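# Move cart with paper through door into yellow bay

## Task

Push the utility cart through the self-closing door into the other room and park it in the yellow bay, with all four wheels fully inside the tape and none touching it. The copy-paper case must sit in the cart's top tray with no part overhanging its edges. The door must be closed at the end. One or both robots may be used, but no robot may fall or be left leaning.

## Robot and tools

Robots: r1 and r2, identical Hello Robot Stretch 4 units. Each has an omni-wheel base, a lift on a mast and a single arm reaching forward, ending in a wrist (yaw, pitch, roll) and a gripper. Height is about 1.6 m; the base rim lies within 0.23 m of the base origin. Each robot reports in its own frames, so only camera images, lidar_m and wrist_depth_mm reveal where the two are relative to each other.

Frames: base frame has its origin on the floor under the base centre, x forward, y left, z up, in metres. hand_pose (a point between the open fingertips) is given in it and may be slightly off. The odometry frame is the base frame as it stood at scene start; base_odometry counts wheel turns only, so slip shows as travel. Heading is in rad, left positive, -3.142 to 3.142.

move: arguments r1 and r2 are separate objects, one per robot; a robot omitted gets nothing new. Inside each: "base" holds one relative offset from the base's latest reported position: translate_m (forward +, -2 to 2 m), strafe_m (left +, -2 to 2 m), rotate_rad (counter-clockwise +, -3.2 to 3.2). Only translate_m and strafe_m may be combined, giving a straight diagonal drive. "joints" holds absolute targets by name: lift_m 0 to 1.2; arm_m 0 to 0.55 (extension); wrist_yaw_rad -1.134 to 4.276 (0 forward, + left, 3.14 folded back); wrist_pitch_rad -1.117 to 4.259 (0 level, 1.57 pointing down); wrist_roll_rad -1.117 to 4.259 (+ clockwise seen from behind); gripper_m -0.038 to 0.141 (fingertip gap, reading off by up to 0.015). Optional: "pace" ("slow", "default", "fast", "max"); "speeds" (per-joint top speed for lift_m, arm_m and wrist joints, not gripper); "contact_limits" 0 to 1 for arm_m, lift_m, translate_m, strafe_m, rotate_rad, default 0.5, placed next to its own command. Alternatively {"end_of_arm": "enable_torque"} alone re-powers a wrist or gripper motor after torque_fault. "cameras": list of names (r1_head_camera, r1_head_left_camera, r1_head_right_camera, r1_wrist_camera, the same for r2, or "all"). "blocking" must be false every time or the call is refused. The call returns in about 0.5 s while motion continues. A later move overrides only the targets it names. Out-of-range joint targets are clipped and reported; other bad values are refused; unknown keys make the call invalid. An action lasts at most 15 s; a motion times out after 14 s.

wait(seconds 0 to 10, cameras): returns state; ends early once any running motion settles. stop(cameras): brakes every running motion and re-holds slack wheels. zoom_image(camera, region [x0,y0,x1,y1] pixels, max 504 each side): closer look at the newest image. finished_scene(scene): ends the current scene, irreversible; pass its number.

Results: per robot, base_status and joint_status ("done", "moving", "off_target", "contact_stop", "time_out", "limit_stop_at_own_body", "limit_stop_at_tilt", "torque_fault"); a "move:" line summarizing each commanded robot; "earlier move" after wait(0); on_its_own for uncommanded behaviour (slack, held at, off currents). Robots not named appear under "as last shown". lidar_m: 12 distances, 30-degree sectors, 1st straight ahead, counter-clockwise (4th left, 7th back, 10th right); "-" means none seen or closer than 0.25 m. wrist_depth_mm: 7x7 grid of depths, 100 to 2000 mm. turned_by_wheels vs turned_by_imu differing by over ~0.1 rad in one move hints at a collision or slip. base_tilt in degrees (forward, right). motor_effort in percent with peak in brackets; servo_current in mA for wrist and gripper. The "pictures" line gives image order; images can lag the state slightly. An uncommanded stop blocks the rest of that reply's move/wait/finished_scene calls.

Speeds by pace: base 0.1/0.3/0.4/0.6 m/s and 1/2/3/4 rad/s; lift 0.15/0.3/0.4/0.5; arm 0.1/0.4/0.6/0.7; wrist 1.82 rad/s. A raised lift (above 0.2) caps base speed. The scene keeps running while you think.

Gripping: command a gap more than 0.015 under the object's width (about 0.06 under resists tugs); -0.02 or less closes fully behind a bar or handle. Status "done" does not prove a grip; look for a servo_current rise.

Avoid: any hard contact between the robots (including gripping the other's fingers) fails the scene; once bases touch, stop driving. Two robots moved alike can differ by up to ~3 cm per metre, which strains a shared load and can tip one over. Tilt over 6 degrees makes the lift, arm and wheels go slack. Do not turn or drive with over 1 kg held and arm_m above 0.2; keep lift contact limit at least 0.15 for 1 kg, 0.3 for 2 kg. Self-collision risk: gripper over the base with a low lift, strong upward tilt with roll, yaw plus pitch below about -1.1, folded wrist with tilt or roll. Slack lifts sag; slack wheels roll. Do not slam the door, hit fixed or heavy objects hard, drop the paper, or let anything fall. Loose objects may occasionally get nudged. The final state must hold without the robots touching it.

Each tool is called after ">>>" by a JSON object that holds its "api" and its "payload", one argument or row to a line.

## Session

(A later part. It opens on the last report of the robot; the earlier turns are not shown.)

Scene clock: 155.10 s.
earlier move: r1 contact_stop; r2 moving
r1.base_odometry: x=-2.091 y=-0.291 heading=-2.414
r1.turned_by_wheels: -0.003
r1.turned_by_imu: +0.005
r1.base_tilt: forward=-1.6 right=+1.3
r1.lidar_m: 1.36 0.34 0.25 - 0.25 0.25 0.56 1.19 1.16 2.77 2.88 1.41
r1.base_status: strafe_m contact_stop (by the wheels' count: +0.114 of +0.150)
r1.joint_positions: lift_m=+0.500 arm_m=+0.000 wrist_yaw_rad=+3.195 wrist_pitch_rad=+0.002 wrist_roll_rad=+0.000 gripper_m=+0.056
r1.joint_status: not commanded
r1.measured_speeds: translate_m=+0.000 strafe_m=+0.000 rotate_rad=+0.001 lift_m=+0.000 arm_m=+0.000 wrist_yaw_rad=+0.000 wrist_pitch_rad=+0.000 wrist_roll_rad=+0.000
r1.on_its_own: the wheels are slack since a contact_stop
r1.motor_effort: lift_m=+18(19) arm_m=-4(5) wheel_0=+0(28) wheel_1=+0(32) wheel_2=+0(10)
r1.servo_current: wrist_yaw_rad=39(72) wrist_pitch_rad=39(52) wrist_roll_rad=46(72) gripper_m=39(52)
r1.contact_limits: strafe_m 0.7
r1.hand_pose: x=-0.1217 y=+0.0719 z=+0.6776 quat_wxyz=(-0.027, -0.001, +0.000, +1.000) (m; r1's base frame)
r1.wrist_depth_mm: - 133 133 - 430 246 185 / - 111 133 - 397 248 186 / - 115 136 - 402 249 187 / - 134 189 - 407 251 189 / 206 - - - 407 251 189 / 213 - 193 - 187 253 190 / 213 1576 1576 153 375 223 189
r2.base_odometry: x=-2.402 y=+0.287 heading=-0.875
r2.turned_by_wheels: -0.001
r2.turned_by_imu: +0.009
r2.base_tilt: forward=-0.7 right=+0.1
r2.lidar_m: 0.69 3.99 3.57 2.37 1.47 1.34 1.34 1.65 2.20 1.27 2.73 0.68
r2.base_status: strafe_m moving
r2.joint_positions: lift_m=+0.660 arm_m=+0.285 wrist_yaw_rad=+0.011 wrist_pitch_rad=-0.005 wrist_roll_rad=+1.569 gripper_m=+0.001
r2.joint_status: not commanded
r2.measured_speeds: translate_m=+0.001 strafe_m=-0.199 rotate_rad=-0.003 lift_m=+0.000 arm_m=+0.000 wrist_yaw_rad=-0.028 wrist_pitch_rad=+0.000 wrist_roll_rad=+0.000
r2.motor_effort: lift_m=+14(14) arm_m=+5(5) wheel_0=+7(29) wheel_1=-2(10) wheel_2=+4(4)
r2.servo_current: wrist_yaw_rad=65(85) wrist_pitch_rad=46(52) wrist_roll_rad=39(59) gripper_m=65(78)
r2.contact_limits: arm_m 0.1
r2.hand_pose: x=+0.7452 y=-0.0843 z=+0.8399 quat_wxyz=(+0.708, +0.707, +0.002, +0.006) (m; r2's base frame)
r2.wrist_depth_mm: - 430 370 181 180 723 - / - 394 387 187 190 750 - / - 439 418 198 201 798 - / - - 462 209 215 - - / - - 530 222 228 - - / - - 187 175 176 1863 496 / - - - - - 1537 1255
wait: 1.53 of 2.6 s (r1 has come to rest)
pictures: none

>>> {"api": "move", "payload": {
  "blocking": false,
  "r1": {"base":{"strafe_m":0.01},"contact_limits":{"strafe_m":0.7}},
  "r2": {"base":{"rotate_rad":0.55},"pace":"slow"}
}}

>>> {"api": "wait", "payload": {
  "seconds": 1.3
}}

>>> {"api": "wait", "payload": {
  "seconds": 1.3,
  "cameras": ["r1_head_left_camera","r2_head_left_camera","r2_head_camera"]
}}

Scene clock: 162.00 s.
earlier move: r2 done
move: r1 moving; r2 moving
r1.base_odometry: x=-2.086 y=-0.298 heading=-2.414
r1.turned_by_wheels: +0.000
r1.turned_by_imu: +0.001
r1.base_tilt: forward=-1.6 right=+1.3
r1.lidar_m: 1.35 0.34 0.25 - 0.25 0.25 0.54 1.18 1.17 2.77 2.92 1.39
r1.base_status: strafe_m moving
r1.joint_positions: lift_m=+0.500 arm_m=+0.000 wrist_yaw_rad=+3.195 wrist_pitch_rad=+0.002 wrist_roll_rad=+0.000 gripper_m=+0.056
r1.joint_status: not commanded
r1.measured_speeds: all 0
r1.motor_effort: lift_m=+18(18) arm_m=-4(4) wheel_0=-32(32) wheel_1=+29(30) wheel_2=+5(6)
r1.servo_current: wrist_yaw_rad=65(65) wrist_pitch_rad=46(52) wrist_roll_rad=46(59) gripper_m=46(46)
r1.contact_limits: strafe_m 0.7
r1.hand_pose: x=-0.1217 y=+0.0719 z=+0.6776 quat_wxyz=(-0.027, -0.001, +0.000, +1.000) (m; r1's base frame)
r1.wrist_depth_mm: - 134 - - 389 230 176 / - 120 134 - 394 235 178 / - 123 157 - 397 235 179 / 108 135 206 - 407 236 180 / 213 - - - 370 237 180 / 220 - 193 - 191 237 181 / 218 1537 1537 143 377 212 181
r2.base_odometry: x=-2.452 y=+0.245 heading=-0.752
r2.turned_by_wheels: +0.123
r2.turned_by_imu: +0.117
r2.base_tilt: forward=-0.7 right=+0.1
r2.lidar_m: 0.73 3.86 3.64 2.06 1.45 1.36 1.41 1.86 1.29 1.20 2.94 0.64
r2.base_status: rotate_rad moving
r2.joint_positions: lift_m=+0.660 arm_m=+0.285 wrist_yaw_rad=-0.011 wrist_pitch_rad=-0.005 wrist_roll_rad=+1.569 gripper_m=+0.001
r2.joint_status: not commanded
r2.measured_speeds: translate_m=+0.001 strafe_m=-0.001 rotate_rad=+0.488 lift_m=+0.000 arm_m=+0.000 wrist_yaw_rad=+0.000 wrist_pitch_rad=+0.000 wrist_roll_rad=+0.000
r2.motor_effort: lift_m=+14(14) arm_m=+6(6) wheel_0=-19(24) wheel_1=-13(15) wheel_2=-17(18)
r2.servo_current: wrist_yaw_rad=65(65) wrist_pitch_rad=46(46) wrist_roll_rad=59(59) gripper_m=65(72)
r2.contact_limits: arm_m 0.1
r2.hand_pose: x=+0.7432 y=-0.0905 z=+0.8399 quat_wxyz=(+0.708, +0.706, -0.006, -0.002) (m; r2's base frame)
r2.wrist_depth_mm: - 370 355 181 180 723 - / - 399 392 138 191 750 - / - 449 433 199 204 788 - / - - 477 212 218 - - / - - 535 211 234 - 525 / - - 186 183 183 1708 480 / - - - - - 1576 1229
pictures: none

Scene clock: 162.17 s.
earlier move: r1 done; r2 moving
r1.base_odometry: x=-2.086 y=-0.298 heading=-2.414
r1.turned_by_wheels: +0.000
r1.turned_by_imu: +0.000
r1.base_tilt: forward=-1.6 right=+1.3
r1.lidar_m: 1.38 0.33 0.25 - 0.25 0.25 0.55 1.21 1.13 2.76 2.93 1.42
r1.base_status: done
r1.joint_positions: lift_m=+0.500 arm_m=+0.000 wrist_yaw_rad=+3.195 wrist_pitch_rad=+0.002 wrist_roll_rad=+0.000 gripper_m=+0.056
r1.joint_status: not commanded
r1.measured_speeds: all 0
r1.motor_effort: lift_m=+18(18) arm_m=-4(4) wheel_0=-30(32) wheel_1=+30(30) wheel_2=+6(6)
r1.servo_current: wrist_yaw_rad=52(65) wrist_pitch_rad=39(52) wrist_roll_rad=39(59) gripper_m=46(46)
r1.contact_limits: strafe_m 0.7
r1.hand_pose: x=-0.1217 y=+0.0719 z=+0.6776 quat_wxyz=(-0.027, -0.001, +0.000, +1.000) (m; r1's base frame)
r1.wrist_depth_mm: - 135 - - 392 230 175 / - 120 134 - 397 234 178 / - 123 158 - 399 236 179 / 108 135 206 - 404 236 180 / 213 - - - 370 237 181 / - - 194 - 191 237 181 / 218 1537 1537 143 375 212 181
r2.base_odometry: x=-2.452 y=+0.245 heading=-0.655
r2.turned_by_wheels: +0.097
r2.turned_by_imu: +0.091
r2.base_tilt: forward=-0.7 right=+0.1
r2.lidar_m: 0.76 3.74 3.65 1.90 1.41 1.36 1.45 2.04 1.20 1.34 3.22 0.59
r2.base_status: rotate_rad moving
r2.joint_positions: lift_m=+0.660 arm_m=+0.285 wrist_yaw_rad=-0.013 wrist_pitch_rad=-0.005 wrist_roll_rad=+1.569 gripper_m=+0.001
r2.joint_status: not commanded
r2.measured_speeds: translate_m=-0.001 strafe_m=+0.001 rotate_rad=+0.651 lift_m=+0.000 arm_m=+0.000 wrist_yaw_rad=-0.026 wrist_pitch_rad=+0.000 wrist_roll_rad=+0.000
r2.motor_effort: lift_m=+14(14) arm_m=+4(6) wheel_0=-26(26) wheel_1=-16(16) wheel_2=-18(19)
r2.servo_current: wrist_yaw_rad=78(78) wrist_pitch_rad=52(52) wrist_roll_rad=52(59) gripper_m=65(72)
r2.contact_limits: arm_m 0.1
r2.hand_pose: x=+0.7431 y=-0.0911 z=+0.8399 quat_wxyz=(+0.708, +0.706, -0.006, -0.003) (m; r2's base frame)
r2.wrist_depth_mm: - 366 351 163 164 - - / - 399 392 173 175 - - / - 484 449 135 194 - - / - - 512 206 213 - - / - - - 199 236 1808 492 / - - 189 187 183 1708 1255 / - - - - - 322 327
wait: 0.17 of 1.3 s (r1 has come to rest)
pictures: none

Scene clock: 163.27 s.
earlier move: r2 done
r1.base_odometry: x=-2.086 y=-0.298 heading=-2.414
r1.turned_by_wheels: +0.000
r1.turned_by_imu: +0.000
r1.base_tilt: forward=-1.6 right=+1.3
r1.lidar_m: 1.38 0.34 0.25 - 0.25 0.25 0.54 1.22 1.17 2.77 2.92 1.49
r1.base_status: done
r1.joint_positions: lift_m=+0.500 arm_m=+0.000 wrist_yaw_rad=+3.195 wrist_pitch_rad=+0.002 wrist_roll_rad=+0.000 gripper_m=+0.056
r1.joint_status: not commanded
r1.measured_speeds: all 0
r1.motor_effort: lift_m=+18(18) arm_m=-4(4) wheel_0=-31(32) wheel_1=+30(31) wheel_2=+6(6)
r1.servo_current: wrist_yaw_rad=39(65) wrist_pitch_rad=39(52) wrist_roll_rad=72(72) gripper_m=46(46)
r1.contact_limits: strafe_m 0.7
r1.hand_pose: x=-0.1217 y=+0.0719 z=+0.6776 quat_wxyz=(-0.027, -0.001, +0.000, +1.000) (m; r1's base frame)
r1.wrist_depth_mm: - 135 - - 389 231 175 / - 120 135 - 397 233 178 / - 123 158 - 399 235 179 / 108 135 206 - 404 237 180 / 212 - - - 368 238 181 / - - 193 - 191 236 181 / 219 1537 1537 143 375 211 180
r2.base_odometry: x=-2.452 y=+0.245 heading=-0.327
r2.turned_by_wheels: +0.328
r2.turned_by_imu: +0.305
r2.base_tilt: forward=-0.7 right=+0.1
r2.lidar_m: 0.66 3.64 2.43 1.50 1.37 1.38 1.69 2.14 1.20 2.65 0.95 0.50
r2.base_status: done
r2.joint_positions: lift_m=+0.660 arm_m=+0.285 wrist_yaw_rad=-0.031 wrist_pitch_rad=-0.005 wrist_roll_rad=+1.569 gripper_m=+0.001
r2.joint_status: not commanded
r2.measured_speeds: translate_m=+0.000 strafe_m=+0.000 rotate_rad=+0.002 lift_m=+0.000 arm_m=+0.000 wrist_yaw_rad=+0.000 wrist_pitch_rad=+0.000 wrist_roll_rad=+0.000
r2.on_its_own: wrist_yaw_rad is at rest, and its servo_current (202 mA) is outside its rest range (0 to 104 mA)
r2.motor_effort: lift_m=+13(14) arm_m=+5(6) wheel_0=-10(28) wheel_1=-8(18) wheel_2=-14(22)
r2.servo_current: wrist_yaw_rad=202(228) wrist_pitch_rad=52(52) wrist_roll_rad=46(59) gripper_m=72(72)
r2.contact_limits: arm_m 0.1
r2.hand_pose: x=+0.7414 y=-0.0963 z=+0.8400 quat_wxyz=(+0.708, +0.706, -0.013, -0.009) (m; r2's base frame)
r2.wrist_depth_mm: - - - - - - - / - - - - - - 477 / - - - - 138 - 455 / - - - - 180 1576 1229 / - - - - 281 1618 1182 / - - 175 172 182 1756 1229 / - - - - - 1661 1255
wait: 1.10 of 1.3 s (r2 has come to rest)
pictures: r1_head_left_camera, r2_head_camera, r2_head_left_camera
Images, in order (width x height): r1_head_left_camera 420x672, r2_head_camera 420x560, r2_head_left_camera 420x672.

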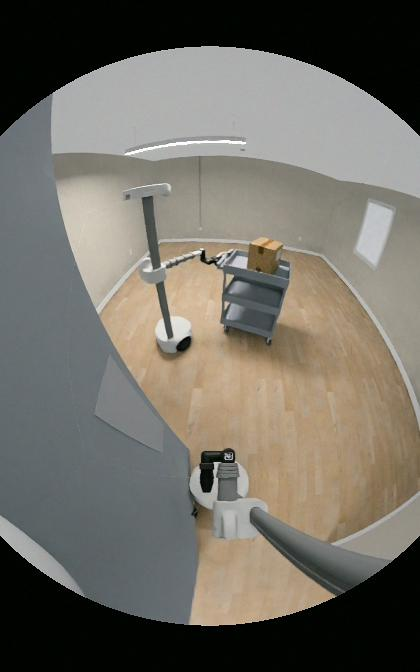

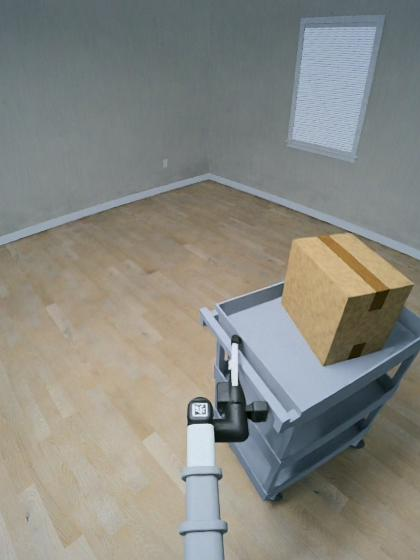

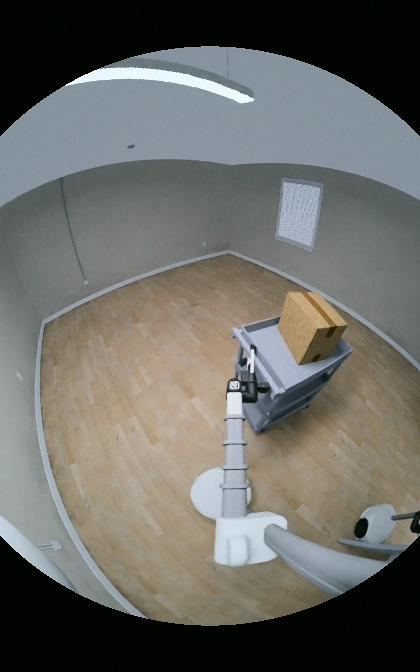

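>>> {"api": "move", "payload": {
  "blocking": false,
  "r1": {"base":{"strafe_m":0.13},"contact_limits":{"strafe_m":1.0}},
  "r2": {"base":{"strafe_m":-0.45}}
}}

>>> {"api": "wait", "payload": {
  "seconds": 2
}}

>>> {"api": "wait", "payload": {
  "seconds": 1,
  "cameras": ["r1_head_left_camera","r2_head_left_camera","r2_head_camera"]
}}

Scene clock: 174.97 s.
move: r1 moving; r2 moving
r1.base_odometry: x=-2.061 y=-0.325 heading=-2.412
r1.turned_by_wheels: +0.002
r1.turned_by_imu: +0.000
r1.base_tilt: forward=-1.6 right=+1.3
r1.lidar_m: 1.34 0.32 0.25 - 0.25 0.25 0.56 1.18 1.17 2.77 2.94 1.52
r1.base_status: strafe_m moving
r1.joint_positions: lift_m=+0.500 arm_m=+0.000 wrist_yaw_rad=+3.195 wrist_pitch_rad=+0.002 wrist_roll_rad=+0.000 gripper_m=+0.056
r1.joint_status: not commanded
r1.measured_speeds: translate_m=-0.012 strafe_m=+0.136 rotate_rad=+0.059 lift_m=+0.000 arm_m=+0.000 wrist_yaw_rad=+0.000 wrist_pitch_rad=+0.000 wrist_roll_rad=+0.000
r1.motor_effort: lift_m=+18(18) arm_m=-4(4) wheel_0=-31(32) wheel_1=+33(34) wheel_2=+5(6)
r1.servo_current: wrist_yaw_rad=52(65) wrist_pitch_rad=46(52) wrist_roll_rad=46(72) gripper_m=52(52)
r1.contact_limits: strafe_m 1
r1.hand_pose: x=-0.1217 y=+0.0719 z=+0.6776 quat_wxyz=(-0.027, -0.001, +0.000, +1.000) (m; r1's base frame)
r1.wrist_depth_mm: - 134 - - 392 230 176 / - 120 135 - 394 233 178 / - 124 158 - 402 235 179 / 109 135 206 - 407 236 180 / 212 - - - 373 237 181 / - - 194 - 191 238 181 / 219 1499 1576 143 375 212 180
r2.base_odometry: x=-2.464 y=+0.211 heading=-0.326
r2.turned_by_wheels: +0.001
r2.turned_by_imu: +0.002
r2.base_tilt: forward=-0.7 right=+0.1
r2.lidar_m: 0.67 3.67 2.50 1.55 1.39 1.41 1.72 2.13 1.17 2.61 1.07 0.52
r2.base_status: strafe_m moving
r2.joint_positions: lift_m=+0.660 arm_m=+0.285 wrist_yaw_rad=-0.028 wrist_pitch_rad=-0.005 wrist_roll_rad=+1.569 gripper_m=+0.001
r2.joint_status: not commanded
r2.measured_speeds: translate_m=-0.002 strafe_m=-0.139 rotate_rad=+0.009 lift_m=+0.000 arm_m=+0.000 wrist_yaw_rad=+0.000 wrist_pitch_rad=+0.000 wrist_roll_rad=+0.000
r2.motor_effort: lift_m=+13(13) arm_m=+5(5) wheel_0=+17(18) wheel_1=-8(12) wheel_2=-2(7)
r2.servo_current: wrist_yaw_rad=176(221) wrist_pitch_rad=46(52) wrist_roll_rad=39(59) gripper_m=65(72)
r2.contact_limits: arm_m 0.1
r2.hand_pose: x=+0.7416 y=-0.0956 z=+0.8400 quat_wxyz=(+0.708, +0.706, -0.012, -0.008) (m; r2's base frame)
r2.wrist_depth_mm: - - - - - - - / - - - - - - - / - - - - 130 - 466 / - - - - 175 1618 1229 / - - - - 229 1756 1255 / - - 128 153 184 353 1182 / - - - - - - 1229
pictures: none

Scene clock: 176.10 s.
earlier move: r1 done; r2 moving
r1.base_odometry: x=-2.000 y=-0.394 heading=-2.413
r1.turned_by_wheels: -0.001
r1.turned_by_imu: +0.000
r1.base_tilt: forward=-1.6 right=+1.2
r1.lidar_m: 1.03 0.32 0.25 - 0.25 0.25 0.56 1.20 1.16 2.77 2.92 1.55
r1.base_status: done
r1.joint_positions: lift_m=+0.500 arm_m=+0.000 wrist_yaw_rad=+3.195 wrist_pitch_rad=+0.002 wrist_roll_rad=+0.000 gripper_m=+0.056
r1.joint_status: not commanded
r1.measured_speeds: all 0
r1.motor_effort: lift_m=+18(18) arm_m=-4(4) wheel_0=-27(32) wheel_1=+30(34) wheel_2=+5(7)
r1.servo_current: wrist_yaw_rad=59(65) wrist_pitch_rad=33(52) wrist_roll_rad=52(72) gripper_m=46(52)
r1.contact_limits: strafe_m 1
r1.hand_pose: x=-0.1217 y=+0.0719 z=+0.6776 quat_wxyz=(-0.027, -0.001, +0.000, +1.000) (m; r1's base frame)
r1.wrist_depth_mm: - 134 - - 389 229 176 / - 120 136 - 394 232 178 / - 124 158 - 399 236 179 / 108 135 206 - 407 236 180 / 213 - - - 373 237 181 / - - 193 - 191 237 181 / 218 1537 1576 143 375 211 181
r2.base_odometry: x=-2.558 y=-0.070 heading=-0.328
r2.turned_by_wheels: -0.001
r2.turned_by_imu: +0.022
r2.base_tilt: forward=-0.7 right=+0.1
r2.lidar_m: 0.69 3.85 2.77 1.77 1.61 1.64 2.05 0.96 1.01 2.45 3.12 0.65
r2.base_status: strafe_m moving
r2.joint_positions: lift_m=+0.660 arm_m=+0.285 wrist_yaw_rad=+0.003 wrist_pitch_rad=-0.005 wrist_roll_rad=+1.569 gripper_m=+0.001
r2.joint_status: not commanded
r2.measured_speeds: translate_m=+0.001 strafe_m=-0.265 rotate_rad=-0.007 lift_m=+0.000 arm_m=+0.000 wrist_yaw_rad=-0.051 wrist_pitch_rad=+0.000 wrist_roll_rad=+0.000
r2.motor_effort: lift_m=+13(14) arm_m=-1(5) wheel_0=-3(29) wheel_1=-5(12) wheel_2=+4(7)
r2.servo_current: wrist_yaw_rad=59(221) wrist_pitch_rad=46(52) wrist_roll_rad=46(59) gripper_m=65(72)
r2.contact_limits: arm_m 0.1
r2.hand_pose: x=+0.7446 y=-0.0866 z=+0.8400 quat_wxyz=(+0.708, +0.706, -0.001, +0.003) (m; r2's base frame)
r2.wrist_depth_mm: - 364 342 163 167 - - / - 394 387 126 177 741 - / - 466 433 136 193 - - / - - 488 204 209 - - / - - - 200 229 1863 512 / - - 186 176 181 1863 1281 / - - - - - 1499 1160
wait: 1.13 of 2 s (r1 has come to rest)
pictures: none

Scene clock: 177.10 s.
earlier move: r2 moving
r1.base_odometry: x=-2.000 y=-0.394 heading=-2.413
r1.turned_by_wheels: +0.000
r1.turned_by_imu: +0.000
r1.base_tilt: forward=-1.6 right=+1.3
r1.lidar_m: 0.93 0.33 0.25 - 0.25 0.25 0.55 1.19 1.19 2.76 2.91 1.46
r1.base_status: done
r1.joint_positions: lift_m=+0.500 arm_m=+0.000 wrist_yaw_rad=+3.195 wrist_pitch_rad=+0.002 wrist_roll_rad=+0.000 gripper_m=+0.056
r1.joint_status: not commanded
r1.measured_speeds: all 0
r1.motor_effort: lift_m=+18(18) arm_m=-4(4) wheel_0=-28(32) wheel_1=+31(34) wheel_2=+5(7)
r1.servo_current: wrist_yaw_rad=52(72) wrist_pitch_rad=52(52) wrist_roll_rad=52(72) gripper_m=39(52)
r1.contact_limits: strafe_m 1
r1.hand_pose: x=-0.1217 y=+0.0719 z=+0.6776 quat_wxyz=(-0.027, -0.001, +0.000, +1.000) (m; r1's base frame)
r1.wrist_depth_mm: - 134 - - 389 230 176 / - 120 135 - 397 233 177 / - 124 158 - 402 234 178 / 108 135 206 - 402 237 180 / 213 - - - 370 236 181 / - - 193 - 191 237 181 / 218 1499 1537 143 377 211 180
r2.base_odometry: x=-2.596 y=-0.181 heading=-0.326
r2.turned_by_wheels: +0.001
r2.turned_by_imu: +0.002
r2.base_tilt: forward=-0.7 right=+0.1
r2.lidar_m: 0.66 3.92 2.92 1.89 1.69 1.73 2.10 0.85 0.95 2.36 3.03 0.68
r2.base_status: strafe_m moving
r2.joint_positions: lift_m=+0.660 arm_m=+0.285 wrist_yaw_rad=+0.004 wrist_pitch_rad=-0.005 wrist_roll_rad=+1.569 gripper_m=+0.001
r2.joint_status: not commanded
r2.measured_speeds: all 0
r2.motor_effort: lift_m=+13(14) arm_m=-4(5) wheel_0=+3(29) wheel_1=-2(12) wheel_2=+4(7)
r2.servo_current: wrist_yaw_rad=46(221) wrist_pitch_rad=46(52) wrist_roll_rad=39(59) gripper_m=65(72)
r2.contact_limits: arm_m 0.1
r2.hand_pose: x=+0.7447 y=-0.0862 z=+0.8400 quat_wxyz=(+0.708, +0.706, +0.000, +0.003) (m; r2's base frame)
r2.wrist_depth_mm: - - 382 140 191 732 - / - 402 399 197 200 759 - / - 439 433 154 209 798 - / - - 466 216 219 809 - / - - 512 227 230 - - / - - 185 179 182 1808 484 / - - - - - 1661 1229
wait: 1.00 s; no rest
pictures: r1_head_left_camera, r2_head_camera, r2_head_left_camera
Images, in order (width x height): r1_head_left_camera 420x672, r2_head_camera 420x560, r2_head_left_camera 420x672.

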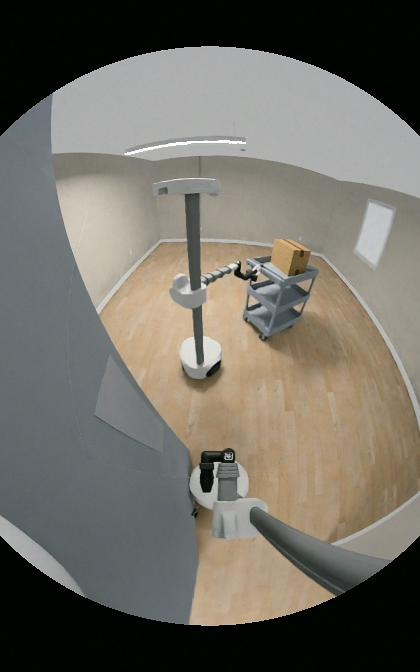

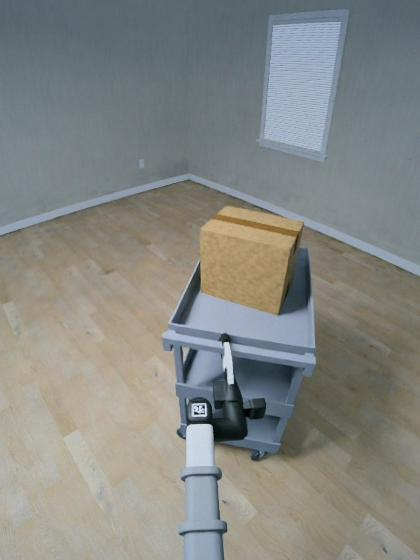

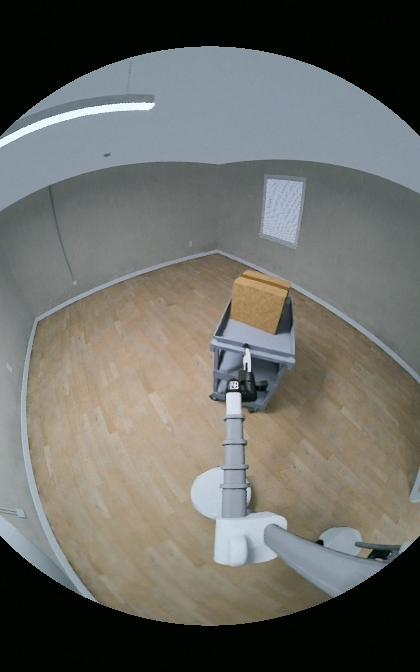

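>>> {"api": "move", "payload": {
  "blocking": false,
  "r2": {"base":{"rotate_rad":0.4},"pace":"slow"}
}}

>>> {"api": "wait", "payload": {
  "seconds": 3,
  "cameras": ["r2_head_camera","r2_head_left_camera","r2_head_right_camera","r1_head_left_camera"]
}}

Scene clock: 206.50 s.
earlier move: r2 done
move: r2 moving
r1: as last shown
r1.lidar_m: 0.93 0.31 0.25 - 0.25 0.25 0.56 1.20 1.17 2.76 2.93 1.46
r1.motor_effort: lift_m=+18(18) arm_m=-4(4) wheel_0=-27(28) wheel_1=+31(31) wheel_2=+5(5)
r1.servo_current: wrist_yaw_rad=39(65) wrist_pitch_rad=46(52) wrist_roll_rad=39(65) gripper_m=39(46)
r1.contact_limits: strafe_m 1
r1.wrist_depth_mm: - 134 - - 389 230 176 / - 120 135 - 394 232 177 / - 124 157 - 397 235 179 / 108 135 207 - 407 236 180 / 211 - - - 373 237 181 / - - 194 - 191 237 181 / 218 1499 1576 143 375 211 181
r2.base_odometry: x=-2.596 y=-0.181 heading=-0.204
r2.turned_by_wheels: +0.123
r2.turned_by_imu: +0.116
r2.base_tilt: forward=-0.7 right=+0.1
r2.lidar_m: 0.72 3.91 2.55 1.80 1.72 1.76 1.95 0.88 0.93 2.63 3.00 0.64
r2.base_status: rotate_rad moving
r2.joint_positions: lift_m=+0.660 arm_m=+0.285 wrist_yaw_rad=-0.012 wrist_pitch_rad=-0.005 wrist_roll_rad=+1.569 gripper_m=+0.001
r2.joint_status: not commanded
r2.measured_speeds: translate_m=-0.003 strafe_m=+0.001 rotate_rad=+0.489 lift_m=+0.000 arm_m=-0.001 wrist_yaw_rad=-0.003 wrist_pitch_rad=+0.000 wrist_roll_rad=+0.000
r2.motor_effort: lift_m=+13(13) arm_m=+5(5) wheel_0=-17(24) wheel_1=-14(15) wheel_2=-18(18)
r2.servo_current: wrist_yaw_rad=65(65) wrist_pitch_rad=39(46) wrist_roll_rad=46(52) gripper_m=72(72)
r2.contact_limits: arm_m 0.1
r2.hand_pose: x=+0.7431 y=-0.0908 z=+0.8400 quat_wxyz=(+0.708, +0.706, -0.006, -0.002) (m; r2's base frame)
r2.wrist_depth_mm: - 368 353 175 179 715 - / - 399 392 184 187 732 - / - 445 430 195 200 798 - / - - 477 212 215 - - / - - - 212 230 - 512 / - - 186 178 182 1756 1182 / - - - - - 1708 1229
pictures: none

Scene clock: 207.57 s.
earlier move: r2 done
r1.base_odometry: x=-2.000 y=-0.394 heading=-2.413
r1.turned_by_wheels: +0.000
r1.turned_by_imu: +0.000
r1.base_tilt: forward=-1.6 right=+1.3
r1.lidar_m: 0.93 0.33 0.25 - 0.25 0.25 0.57 1.22 1.15 2.77 2.93 1.63
r1.base_status: not commanded
r1.joint_positions: lift_m=+0.500 arm_m=+0.000 wrist_yaw_rad=+3.195 wrist_pitch_rad=+0.002 wrist_roll_rad=+0.000 gripper_m=+0.056
r1.joint_status: not commanded
r1.measured_speeds: all 0
r1.motor_effort: lift_m=+18(18) arm_m=-4(4) wheel_0=-27(28) wheel_1=+31(31) wheel_2=+5(5)
r1.servo_current: wrist_yaw_rad=52(65) wrist_pitch_rad=52(52) wrist_roll_rad=52(72) gripper_m=46(46)
r1.contact_limits: strafe_m 1
r1.hand_pose: x=-0.1217 y=+0.0719 z=+0.6776 quat_wxyz=(-0.027, -0.001, +0.000, +1.000) (m; r1's base frame)
r1.wrist_depth_mm: - 135 - - 389 230 176 / - 120 135 - 397 233 178 / - 123 158 - 399 235 179 / 108 135 206 - 404 236 180 / 213 - - - 370 236 181 / - - 194 - 191 237 180 / 218 1537 1537 143 373 211 181
r2.base_odometry: x=-2.596 y=-0.181 heading=+0.072
r2.turned_by_wheels: +0.276
r2.turned_by_imu: +0.268
r2.base_tilt: forward=-0.7 right=+0.1
r2.lidar_m: 0.64 3.60 2.02 1.71 1.71 1.98 0.90 0.89 2.21 3.04 1.08 0.52
r2.base_status: done
r2.joint_positions: lift_m=+0.660 arm_m=+0.285 wrist_yaw_rad=-0.017 wrist_pitch_rad=-0.005 wrist_roll_rad=+1.569 gripper_m=+0.001
r2.joint_status: not commanded
r2.measured_speeds: all 0
r2.motor_effort: lift_m=+13(13) arm_m=+6(7) wheel_0=-5(24) wheel_1=-5(15) wheel_2=-8(19)
r2.servo_current: wrist_yaw_rad=98(104) wrist_pitch_rad=39(52) wrist_roll_rad=46(59) gripper_m=72(72)
r2.contact_limits: arm_m 0.1
r2.hand_pose: x=+0.7426 y=-0.0922 z=+0.8400 quat_wxyz=(+0.708, +0.706, -0.008, -0.004) (m; r2's base frame)
r2.wrist_depth_mm: - - - - - - - / - - - - - - - / - - - - - - 466 / - - - - - 1499 1281 / - - - - 241 1708 1255 / - - - - 182 351 1182 / - - - - - 1921 1229
wait: 1.07 of 3 s (r2 has come to rest)
pictures: r1_head_left_camera, r2_head_camera, r2_head_left_camera, r2_head_right_camera
Images, in order (width x height): r1_head_left_camera 420x672, r2_head_camera 420x560, r2_head_left_camera 420x672, r2_head_right_camera 420x672.

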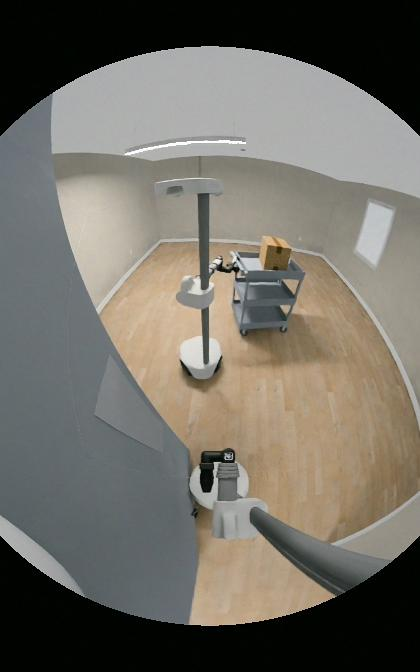

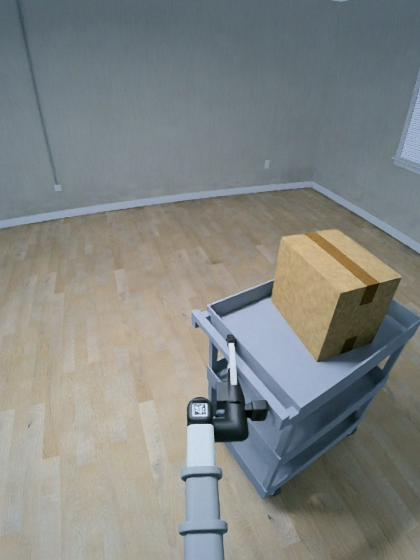

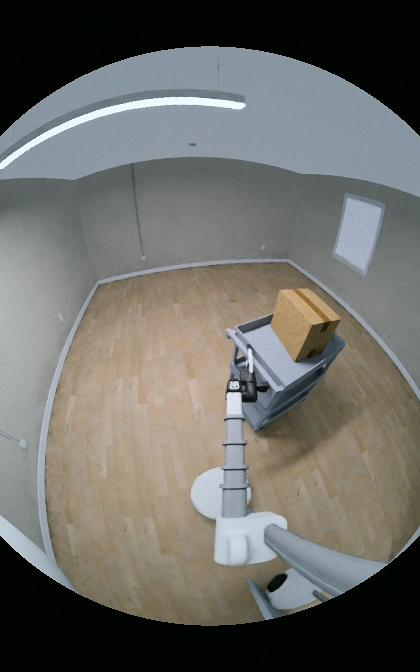

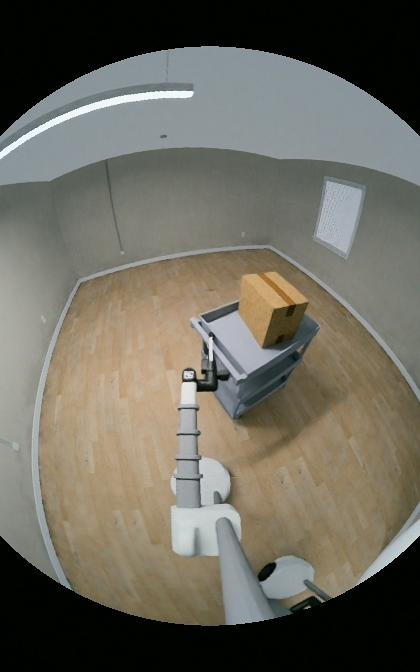

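>>> {"api": "move", "payload": {
  "blocking": false,
  "r2": {"base":{"strafe_m":-0.5},"pace":"default"}
}}

>>> {"api": "wait", "payload": {
  "seconds": 8,
  "cameras": ["r2_head_camera","r2_head_right_camera"]
}}

Scene clock: 214.90 s.
move: r2 moving
r1: as last shown
r1.lidar_m: 0.91 0.34 0.25 - 0.25 0.25 0.56 1.19 1.16 2.77 2.91 1.60
r1.motor_effort: lift_m=+18(18) arm_m=-4(4) wheel_0=-27(28) wheel_1=+30(31) wheel_2=+5(5)
r1.servo_current: wrist_yaw_rad=33(59) wrist_pitch_rad=39(46) wrist_roll_rad=52(65) gripper_m=39(46)
r1.contact_limits: strafe_m 1
r1.wrist_depth_mm: - 134 - - 392 230 176 / - 120 135 - 397 233 178 / - 124 158 - 402 236 178 / 108 135 206 - 402 236 180 / 213 - - - 373 236 180 / - - 193 - 191 236 180 / 218 1499 1537 143 373 211 180
r2.base_odometry: x=-2.594 y=-0.217 heading=+0.073
r2.turned_by_wheels: +0.001
r2.turned_by_imu: +0.004
r2.base_tilt: forward=-0.7 right=+0.0
r2.lidar_m: 0.66 3.63 2.04 1.73 1.75 2.01 0.86 0.90 2.18 3.02 3.01 0.50
r2.base_status: strafe_m moving
r2.joint_positions: lift_m=+0.660 arm_m=+0.285 wrist_yaw_rad=-0.012 wrist_pitch_rad=-0.005 wrist_roll_rad=+1.569 gripper_m=+0.001
r2.joint_status: not commanded
r2.measured_speeds: translate_m=-0.001 strafe_m=-0.140 rotate_rad=+0.004 lift_m=+0.000 arm_m=+0.000 wrist_yaw_rad=+0.033 wrist_pitch_rad=+0.000 wrist_roll_rad=+0.000
r2.motor_effort: lift_m=+13(13) arm_m=+7(7) wheel_0=+21(21) wheel_1=-10(12) wheel_2=-1(6)
r2.servo_current: wrist_yaw_rad=85(104) wrist_pitch_rad=46(52) wrist_roll_rad=46(52) gripper_m=65(72)
r2.contact_limits: arm_m 0.1
r2.hand_pose: x=+0.7430 y=-0.0910 z=+0.8400 quat_wxyz=(+0.708, +0.706, -0.006, -0.003) (m; r2's base frame)
r2.wrist_depth_mm: - - - - - - - / - - - - - - - / - - - - - - 473 / - - - - - 1499 1281 / - - - - 237 1863 1255 / - - - - 184 1499 1160 / - - - - - 1576 1229
pictures: none

Scene clock: 217.40 s.
earlier move: r2 done
r1.base_odometry: x=-2.000 y=-0.394 heading=-2.413
r1.turned_by_wheels: +0.000
r1.turned_by_imu: +0.000
r1.base_tilt: forward=-1.6 right=+1.3
r1.lidar_m: 0.81 0.32 0.25 - 0.25 0.25 0.53 1.23 1.16 2.77 2.92 0.80
r1.base_status: not commanded
r1.joint_positions: lift_m=+0.500 arm_m=+0.000 wrist_yaw_rad=+3.195 wrist_pitch_rad=+0.002 wrist_roll_rad=+0.000 gripper_m=+0.056
r1.joint_status: not commanded
r1.measured_speeds: all 0
r1.motor_effort: lift_m=+18(18) arm_m=-4(4) wheel_0=-27(28) wheel_1=+30(31) wheel_2=+5(5)
r1.servo_current: wrist_yaw_rad=46(65) wrist_pitch_rad=39(52) wrist_roll_rad=39(78) gripper_m=39(52)
r1.contact_limits: strafe_m 1
r1.hand_pose: x=-0.1217 y=+0.0719 z=+0.6776 quat_wxyz=(-0.027, -0.001, +0.000, +1.000) (m; r1's base frame)
r1.wrist_depth_mm: - 134 - - 389 231 176 / - 120 135 - 397 233 178 / - 124 158 - 397 235 179 / 108 135 206 - 402 236 180 / 213 - - - 373 236 181 / - - 193 - 191 237 181 / 218 1464 1537 143 375 211 180
r2.base_odometry: x=-2.559 y=-0.679 heading=+0.073
r2.turned_by_wheels: +0.000
r2.turned_by_imu: +0.019
r2.base_tilt: forward=-0.6 right=+0.1
r2.lidar_m: 0.71 4.05 2.56 2.19 2.18 0.89 0.79 1.87 2.04 2.57 2.58 0.66
r2.base_status: done
r2.joint_positions: lift_m=+0.660 arm_m=+0.285 wrist_yaw_rad=+0.004 wrist_pitch_rad=-0.005 wrist_roll_rad=+1.569 gripper_m=+0.001
r2.joint_status: not commanded
r2.measured_speeds: all 0
r2.motor_effort: lift_m=+13(13) arm_m=-3(7) wheel_0=+4(31) wheel_1=+0(13) wheel_2=+6(10)
r2.servo_current: wrist_yaw_rad=52(111) wrist_pitch_rad=46(52) wrist_roll_rad=52(72) gripper_m=65(72)
r2.contact_limits: arm_m 0.1
r2.hand_pose: x=+0.7447 y=-0.0863 z=+0.8400 quat_wxyz=(+0.708, +0.706, +0.000, +0.003) (m; r2's base frame)
r2.wrist_depth_mm: - - 539 143 195 750 - / - 404 399 200 204 750 - / - 442 433 156 211 778 - / - - 462 217 220 831 - / - - 500 227 230 - - / - - 187 179 181 1863 504 / - - - - - 1756 1229
wait: 2.50 of 8 s (r2 has come to rest)
pictures: r2_head_camera, r2_head_right_camera
Images, in order (width x height): r2_head_camera 420x560, r2_head_right_camera 420x672.

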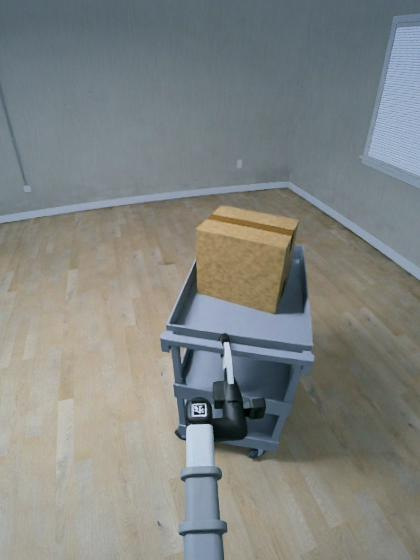

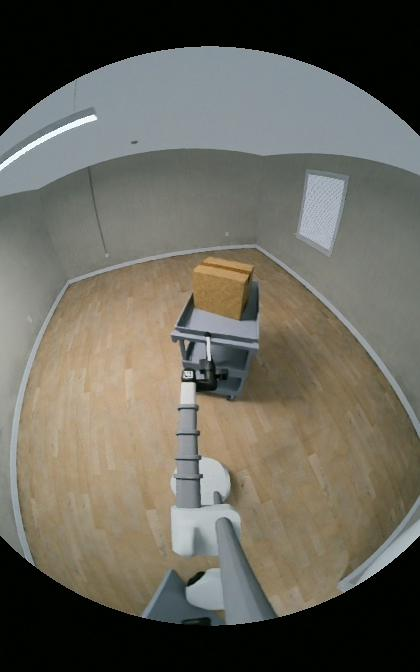

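>>> {"api": "move", "payload": {
  "blocking": false,
  "r2": {"base":{"rotate_rad":0.3},"pace":"slow"}
}}

>>> {"api": "wait", "payload": {
  "seconds": 2.5,
  "cameras": ["all"]
}}

Scene clock: 221.40 s.
move: r2 moving
r1: as last shown
r1.lidar_m: 0.81 0.33 0.25 - 0.25 0.25 0.55 1.20 1.13 2.77 2.92 0.80
r1.servo_current: wrist_yaw_rad=59(59) wrist_pitch_rad=46(46) wrist_roll_rad=39(65) gripper_m=39(46)
r1.contact_limits: strafe_m 1
r1.wrist_depth_mm: - 135 - - 389 230 176 / - 120 135 - 394 234 178 / - 124 158 - 399 235 179 / 108 135 206 - 404 237 180 / 213 - - - 370 237 181 / - - 193 - 191 237 180 / 220 1537 1537 143 375 211 180
r2.base_odometry: x=-2.559 y=-0.680 heading=+0.195
r2.turned_by_wheels: +0.122
r2.turned_by_imu: +0.116
r2.base_tilt: forward=-0.6 right=+0.1
r2.lidar_m: 0.72 3.70 2.40 2.17 2.22 0.88 0.81 1.92 2.20 2.54 2.59 0.64
r2.base_status: rotate_rad moving
r2.joint_positions: lift_m=+0.660 arm_m=+0.285 wrist_yaw_rad=-0.011 wrist_pitch_rad=-0.005 wrist_roll_rad=+1.569 gripper_m=+0.001
r2.joint_status: not commanded
r2.measured_speeds: translate_m=+0.002 strafe_m=+0.000 rotate_rad=+0.489 lift_m=+0.000 arm_m=-0.001 wrist_yaw_rad=+0.000 wrist_pitch_rad=+0.000 wrist_roll_rad=+0.000
r2.motor_effort: lift_m=+13(13) arm_m=+5(5) wheel_0=-19(22) wheel_1=-14(14) wheel_2=-18(18)
r2.servo_current: wrist_yaw_rad=59(72) wrist_pitch_rad=46(46) wrist_roll_rad=52(52) gripper_m=59(72)
r2.contact_limits: arm_m 0.1
r2.hand_pose: x=+0.7432 y=-0.0907 z=+0.8400 quat_wxyz=(+0.708, +0.706, -0.006, -0.002) (m; r2's base frame)
r2.wrist_depth_mm: - 379 364 180 181 715 - / - 397 392 138 191 750 - / - 449 430 199 203 788 - / - - 473 212 217 - - / - - 530 215 230 - - / - - 187 178 172 1921 488 / - - - - - 1808 1229
pictures: none

Scene clock: 222.27 s.
earlier move: r2 done
r1.base_odometry: x=-2.000 y=-0.394 heading=-2.413
r1.turned_by_wheels: +0.000
r1.turned_by_imu: +0.000
r1.base_tilt: forward=-1.6 right=+1.3
r1.lidar_m: 0.78 0.34 0.25 - 0.25 0.26 0.53 1.22 1.18 2.77 2.94 0.80
r1.base_status: not commanded
r1.joint_positions: lift_m=+0.500 arm_m=+0.000 wrist_yaw_rad=+3.195 wrist_pitch_rad=+0.002 wrist_roll_rad=+0.000 gripper_m=+0.056
r1.joint_status: not commanded
r1.measured_speeds: all 0
r1.motor_effort: lift_m=+18(18) arm_m=-4(4) wheel_0=-27(28) wheel_1=+31(31) wheel_2=+5(5)
r1.servo_current: wrist_yaw_rad=46(72) wrist_pitch_rad=39(46) wrist_roll_rad=52(72) gripper_m=39(46)
r1.contact_limits: strafe_m 1
r1.hand_pose: x=-0.1217 y=+0.0719 z=+0.6776 quat_wxyz=(-0.027, -0.001, +0.000, +1.000) (m; r1's base frame)
r1.wrist_depth_mm: - 134 - - 392 229 176 / - 120 135 - 399 234 178 / - 123 158 - 399 235 179 / 108 135 207 - 404 236 180 / 211 - - - 373 236 181 / - - 194 - 191 236 180 / 219 1537 1537 143 375 211 180
r2.base_odometry: x=-2.559 y=-0.679 heading=+0.372
r2.turned_by_wheels: +0.177
r2.turned_by_imu: +0.172
r2.base_tilt: forward=-0.7 right=+0.1
r2.lidar_m: 0.68 3.04 2.23 2.17 2.32 0.80 0.83 1.89 2.56 2.56 2.69 0.52
r2.base_status: done
r2.joint_positions: lift_m=+0.660 arm_m=+0.285 wrist_yaw_rad=-0.003 wrist_pitch_rad=-0.005 wrist_roll_rad=+1.569 gripper_m=+0.001
r2.joint_status: not commanded
r2.measured_speeds: all 0
r2.motor_effort: lift_m=+13(13) arm_m=+5(6) wheel_0=-1(23) wheel_1=-3(14) wheel_2=-5(18)
r2.servo_current: wrist_yaw_rad=52(72) wrist_pitch_rad=46(52) wrist_roll_rad=46(52) gripper_m=65(72)
r2.contact_limits: arm_m 0.1
r2.hand_pose: x=+0.7439 y=-0.0883 z=+0.8400 quat_wxyz=(+0.708, +0.706, -0.003, +0.001) (m; r2's base frame)
r2.wrist_depth_mm: - - - - 116 - - / - 442 - - 130 - - / - - - - 151 559 521 / - - - - 179 1618 480 / - - - - 221 1863 1255 / - - 175 155 183 353 351 / - - - - - 1808 1229
wait: 0.87 of 2.5 s (r2 has come to rest)
pictures: r1_head_camera, r1_head_left_camera, r1_head_right_camera, r1_wrist_camera, r2_head_camera, r2_head_left_camera, r2_head_right_camera, r2_wrist_camera
Images, in order (width x height): r1_head_camera 420x560, r1_head_left_camera 420x672, r1_head_right_camera 420x672, r1_wrist_camera 616x392, r2_head_camera 420x560, r2_head_left_camera 420x672, r2_head_right_camera 420x672, r2_wrist_camera 616x392.

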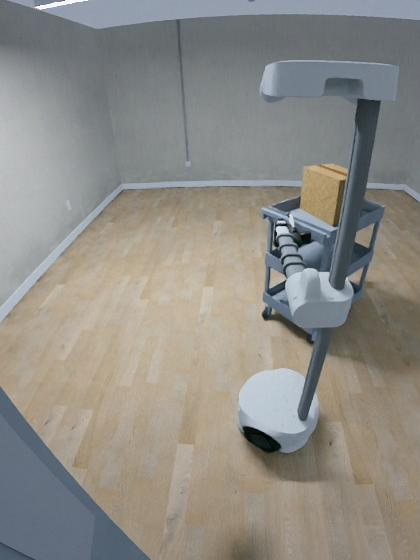

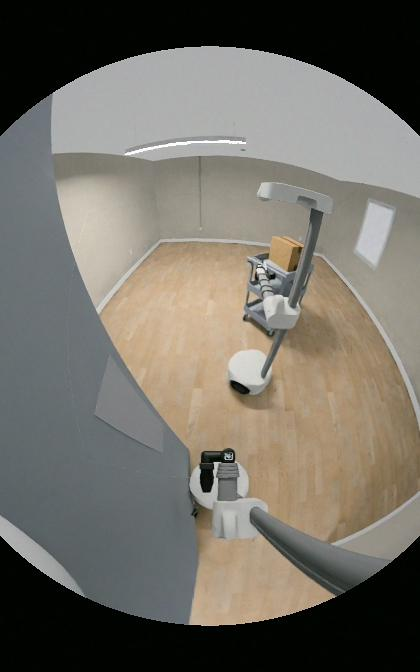

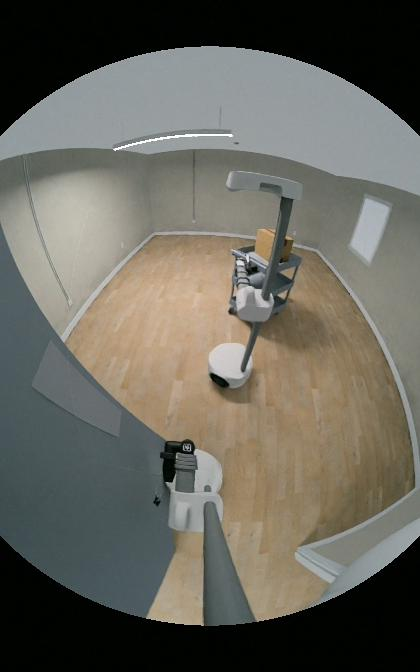

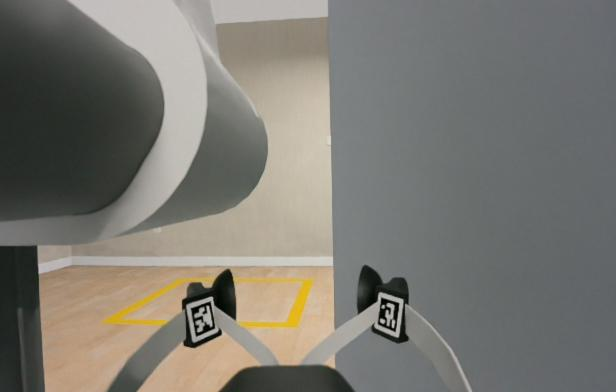

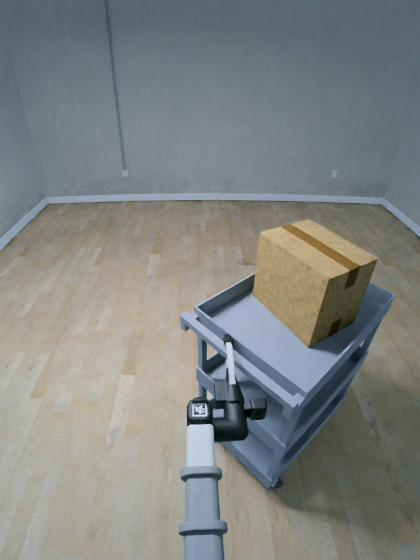

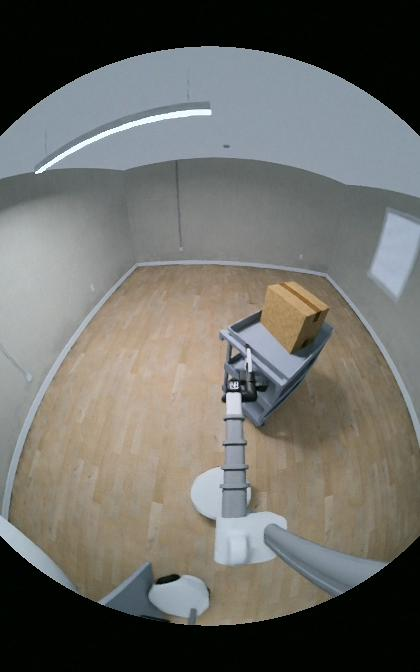

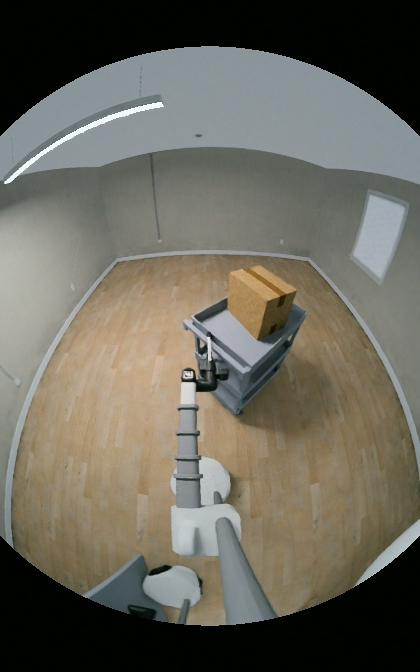

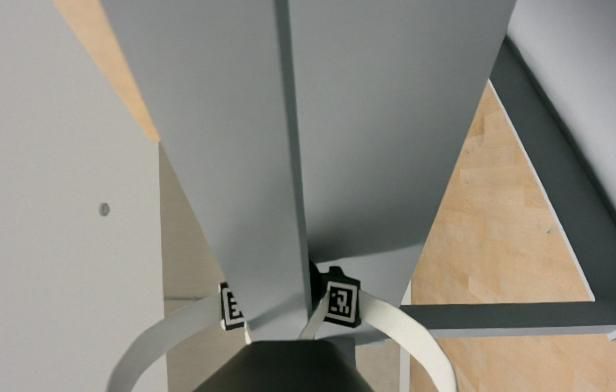

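>>> {"api": "move", "payload": {
  "blocking": false,
  "r2": {"base":{"strafe_m":-0.42}}
}}

>>> {"api": "wait", "payload": {
  "seconds": 8,
  "cameras": ["r2_head_camera","r2_head_right_camera","r2_head_left_camera"]
}}

Scene clock: 230.10 s.
move: r2 moving
r1: as last shown
r1.lidar_m: 0.79 0.30 0.25 - 0.25 0.25 0.57 1.21 1.19 2.76 2.94 0.81
r1.servo_current: wrist_yaw_rad=65(65) wrist_pitch_rad=46(52) wrist_roll_rad=52(59) gripper_m=39(46)
r1.contact_limits: strafe_m 1
r1.wrist_depth_mm: - 135 - - 389 230 176 / - 120 135 - 394 234 178 / - 124 158 - 397 235 179 / 108 135 206 - 404 236 180 / 213 - - - 373 236 181 / - - 194 - 191 237 181 / 219 1499 1537 143 375 210 180
r2.base_odometry: x=-2.546 y=-0.713 heading=+0.374
r2.turned_by_wheels: +0.002
r2.turned_by_imu: +0.003
r2.base_tilt: forward=-0.7 right=+0.0
r2.lidar_m: 0.66 3.12 2.28 2.21 2.35 0.83 0.80 1.86 2.59 2.53 2.64 0.53
r2.base_status: strafe_m moving
r2.joint_positions: lift_m=+0.660 arm_m=+0.285 wrist_yaw_rad=+0.007 wrist_pitch_rad=-0.005 wrist_roll_rad=+1.569 gripper_m=+0.001
r2.joint_status: not commanded
r2.measured_speeds: translate_m=+0.000 strafe_m=-0.142 rotate_rad=-0.001 lift_m=+0.000 arm_m=+0.000 wrist_yaw_rad=+0.037 wrist_pitch_rad=+0.000 wrist_roll_rad=+0.000
r2.motor_effort: lift_m=+13(13) arm_m=+6(6) wheel_0=+21(21) wheel_1=-5(10) wheel_2=+1(5)
r2.servo_current: wrist_yaw_rad=46(59) wrist_pitch_rad=52(52) wrist_roll_rad=46(52) gripper_m=65(72)
r2.contact_limits: arm_m 0.1
r2.hand_pose: x=+0.7448 y=-0.0855 z=+0.8400 quat_wxyz=(+0.708, +0.706, +0.001, +0.004) (m; r2's base frame)
r2.wrist_depth_mm: - - - - 108 - - / - - - - 121 - - / - - - - 141 - 521 / - - - - 170 1618 477 / - - - - 213 1756 1229 / - - 175 161 182 355 353 / - - - - - 1756 1255
pictures: none

Scene clock: 232.33 s.
earlier move: r2 done
r1.base_odometry: x=-2.000 y=-0.394 heading=-2.413
r1.turned_by_wheels: +0.000
r1.turned_by_imu: +0.000
r1.base_tilt: forward=-1.6 right=+1.3
r1.lidar_m: 5.03 0.33 0.25 - 0.25 0.25 0.54 1.21 1.15 2.77 2.93 0.96
r1.base_status: not commanded
r1.joint_positions: lift_m=+0.500 arm_m=+0.000 wrist_yaw_rad=+3.195 wrist_pitch_rad=+0.002 wrist_roll_rad=+0.000 gripper_m=+0.056
r1.joint_status: not commanded
r1.measured_speeds: all 0
r1.motor_effort: lift_m=+18(18) arm_m=-4(4) wheel_0=-27(28) wheel_1=+31(31) wheel_2=+5(5)
r1.servo_current: wrist_yaw_rad=52(65) wrist_pitch_rad=39(52) wrist_roll_rad=33(65) gripper_m=39(46)
r1.contact_limits: strafe_m 1
r1.hand_pose: x=-0.1217 y=+0.0719 z=+0.6776 quat_wxyz=(-0.027, -0.001, +0.000, +1.000) (m; r1's base frame)
r1.wrist_depth_mm: - 134 - - 389 230 176 / - 120 135 - 397 233 178 / - 124 158 - 399 236 179 / 108 135 206 - 402 236 180 / 212 - - - 370 237 180 / - - 194 - 191 238 181 / 218 1537 1537 143 375 212 180
r2.base_odometry: x=-2.406 y=-1.070 heading=+0.373
r2.turned_by_wheels: -0.001
r2.turned_by_imu: +0.004
r2.base_tilt: forward=-0.7 right=+0.1
r2.lidar_m: 0.67 3.57 2.68 2.61 1.16 0.98 1.78 1.90 2.22 2.15 2.26 0.64
r2.base_status: done
r2.joint_positions: lift_m=+0.660 arm_m=+0.285 wrist_yaw_rad=+0.006 wrist_pitch_rad=-0.005 wrist_roll_rad=+1.569 gripper_m=+0.001
r2.joint_status: not commanded
r2.measured_speeds: all 0
r2.motor_effort: lift_m=+13(14) arm_m=+5(6) wheel_0=+6(33) wheel_1=+0(10) wheel_2=+6(8)
r2.servo_current: wrist_yaw_rad=52(91) wrist_pitch_rad=46(52) wrist_roll_rad=33(59) gripper_m=65(72)
r2.contact_limits: arm_m 0.1
r2.hand_pose: x=+0.7448 y=-0.0856 z=+0.8400 quat_wxyz=(+0.708, +0.706, +0.001, +0.004) (m; r2's base frame)
r2.wrist_depth_mm: - 364 355 166 170 - - / - 392 382 178 180 732 - / - 455 433 137 194 - - / - - 477 204 208 - - / - - - 220 227 1863 521 / - - 189 177 183 1808 473 / - - - - - 1756 1255
wait: 2.23 of 8 s (r2 has come to rest)
pictures: r2_head_camera, r2_head_left_camera, r2_head_right_camera
Images, in order (width x height): r2_head_camera 420x560, r2_head_left_camera 420x672, r2_head_right_camera 420x672.

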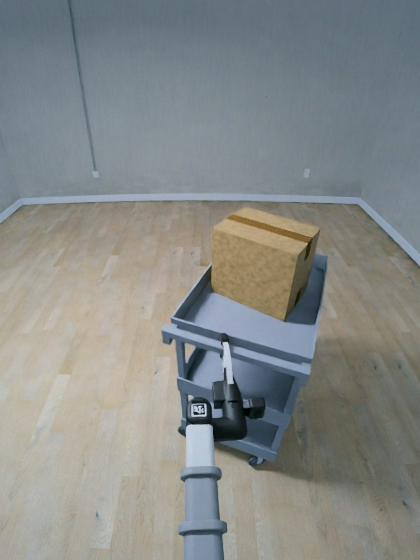

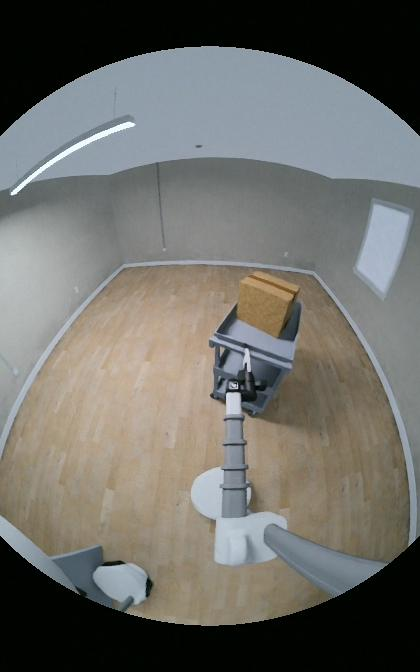

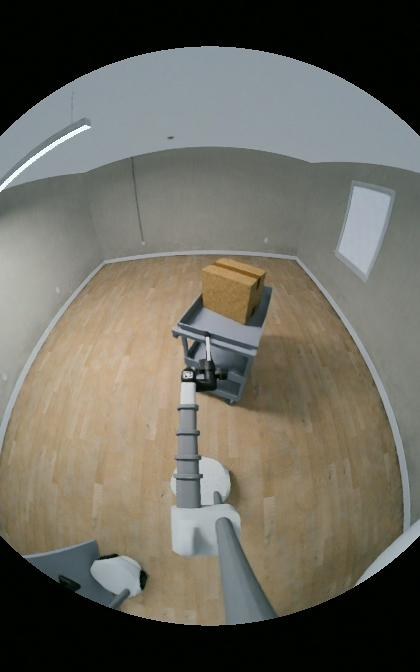

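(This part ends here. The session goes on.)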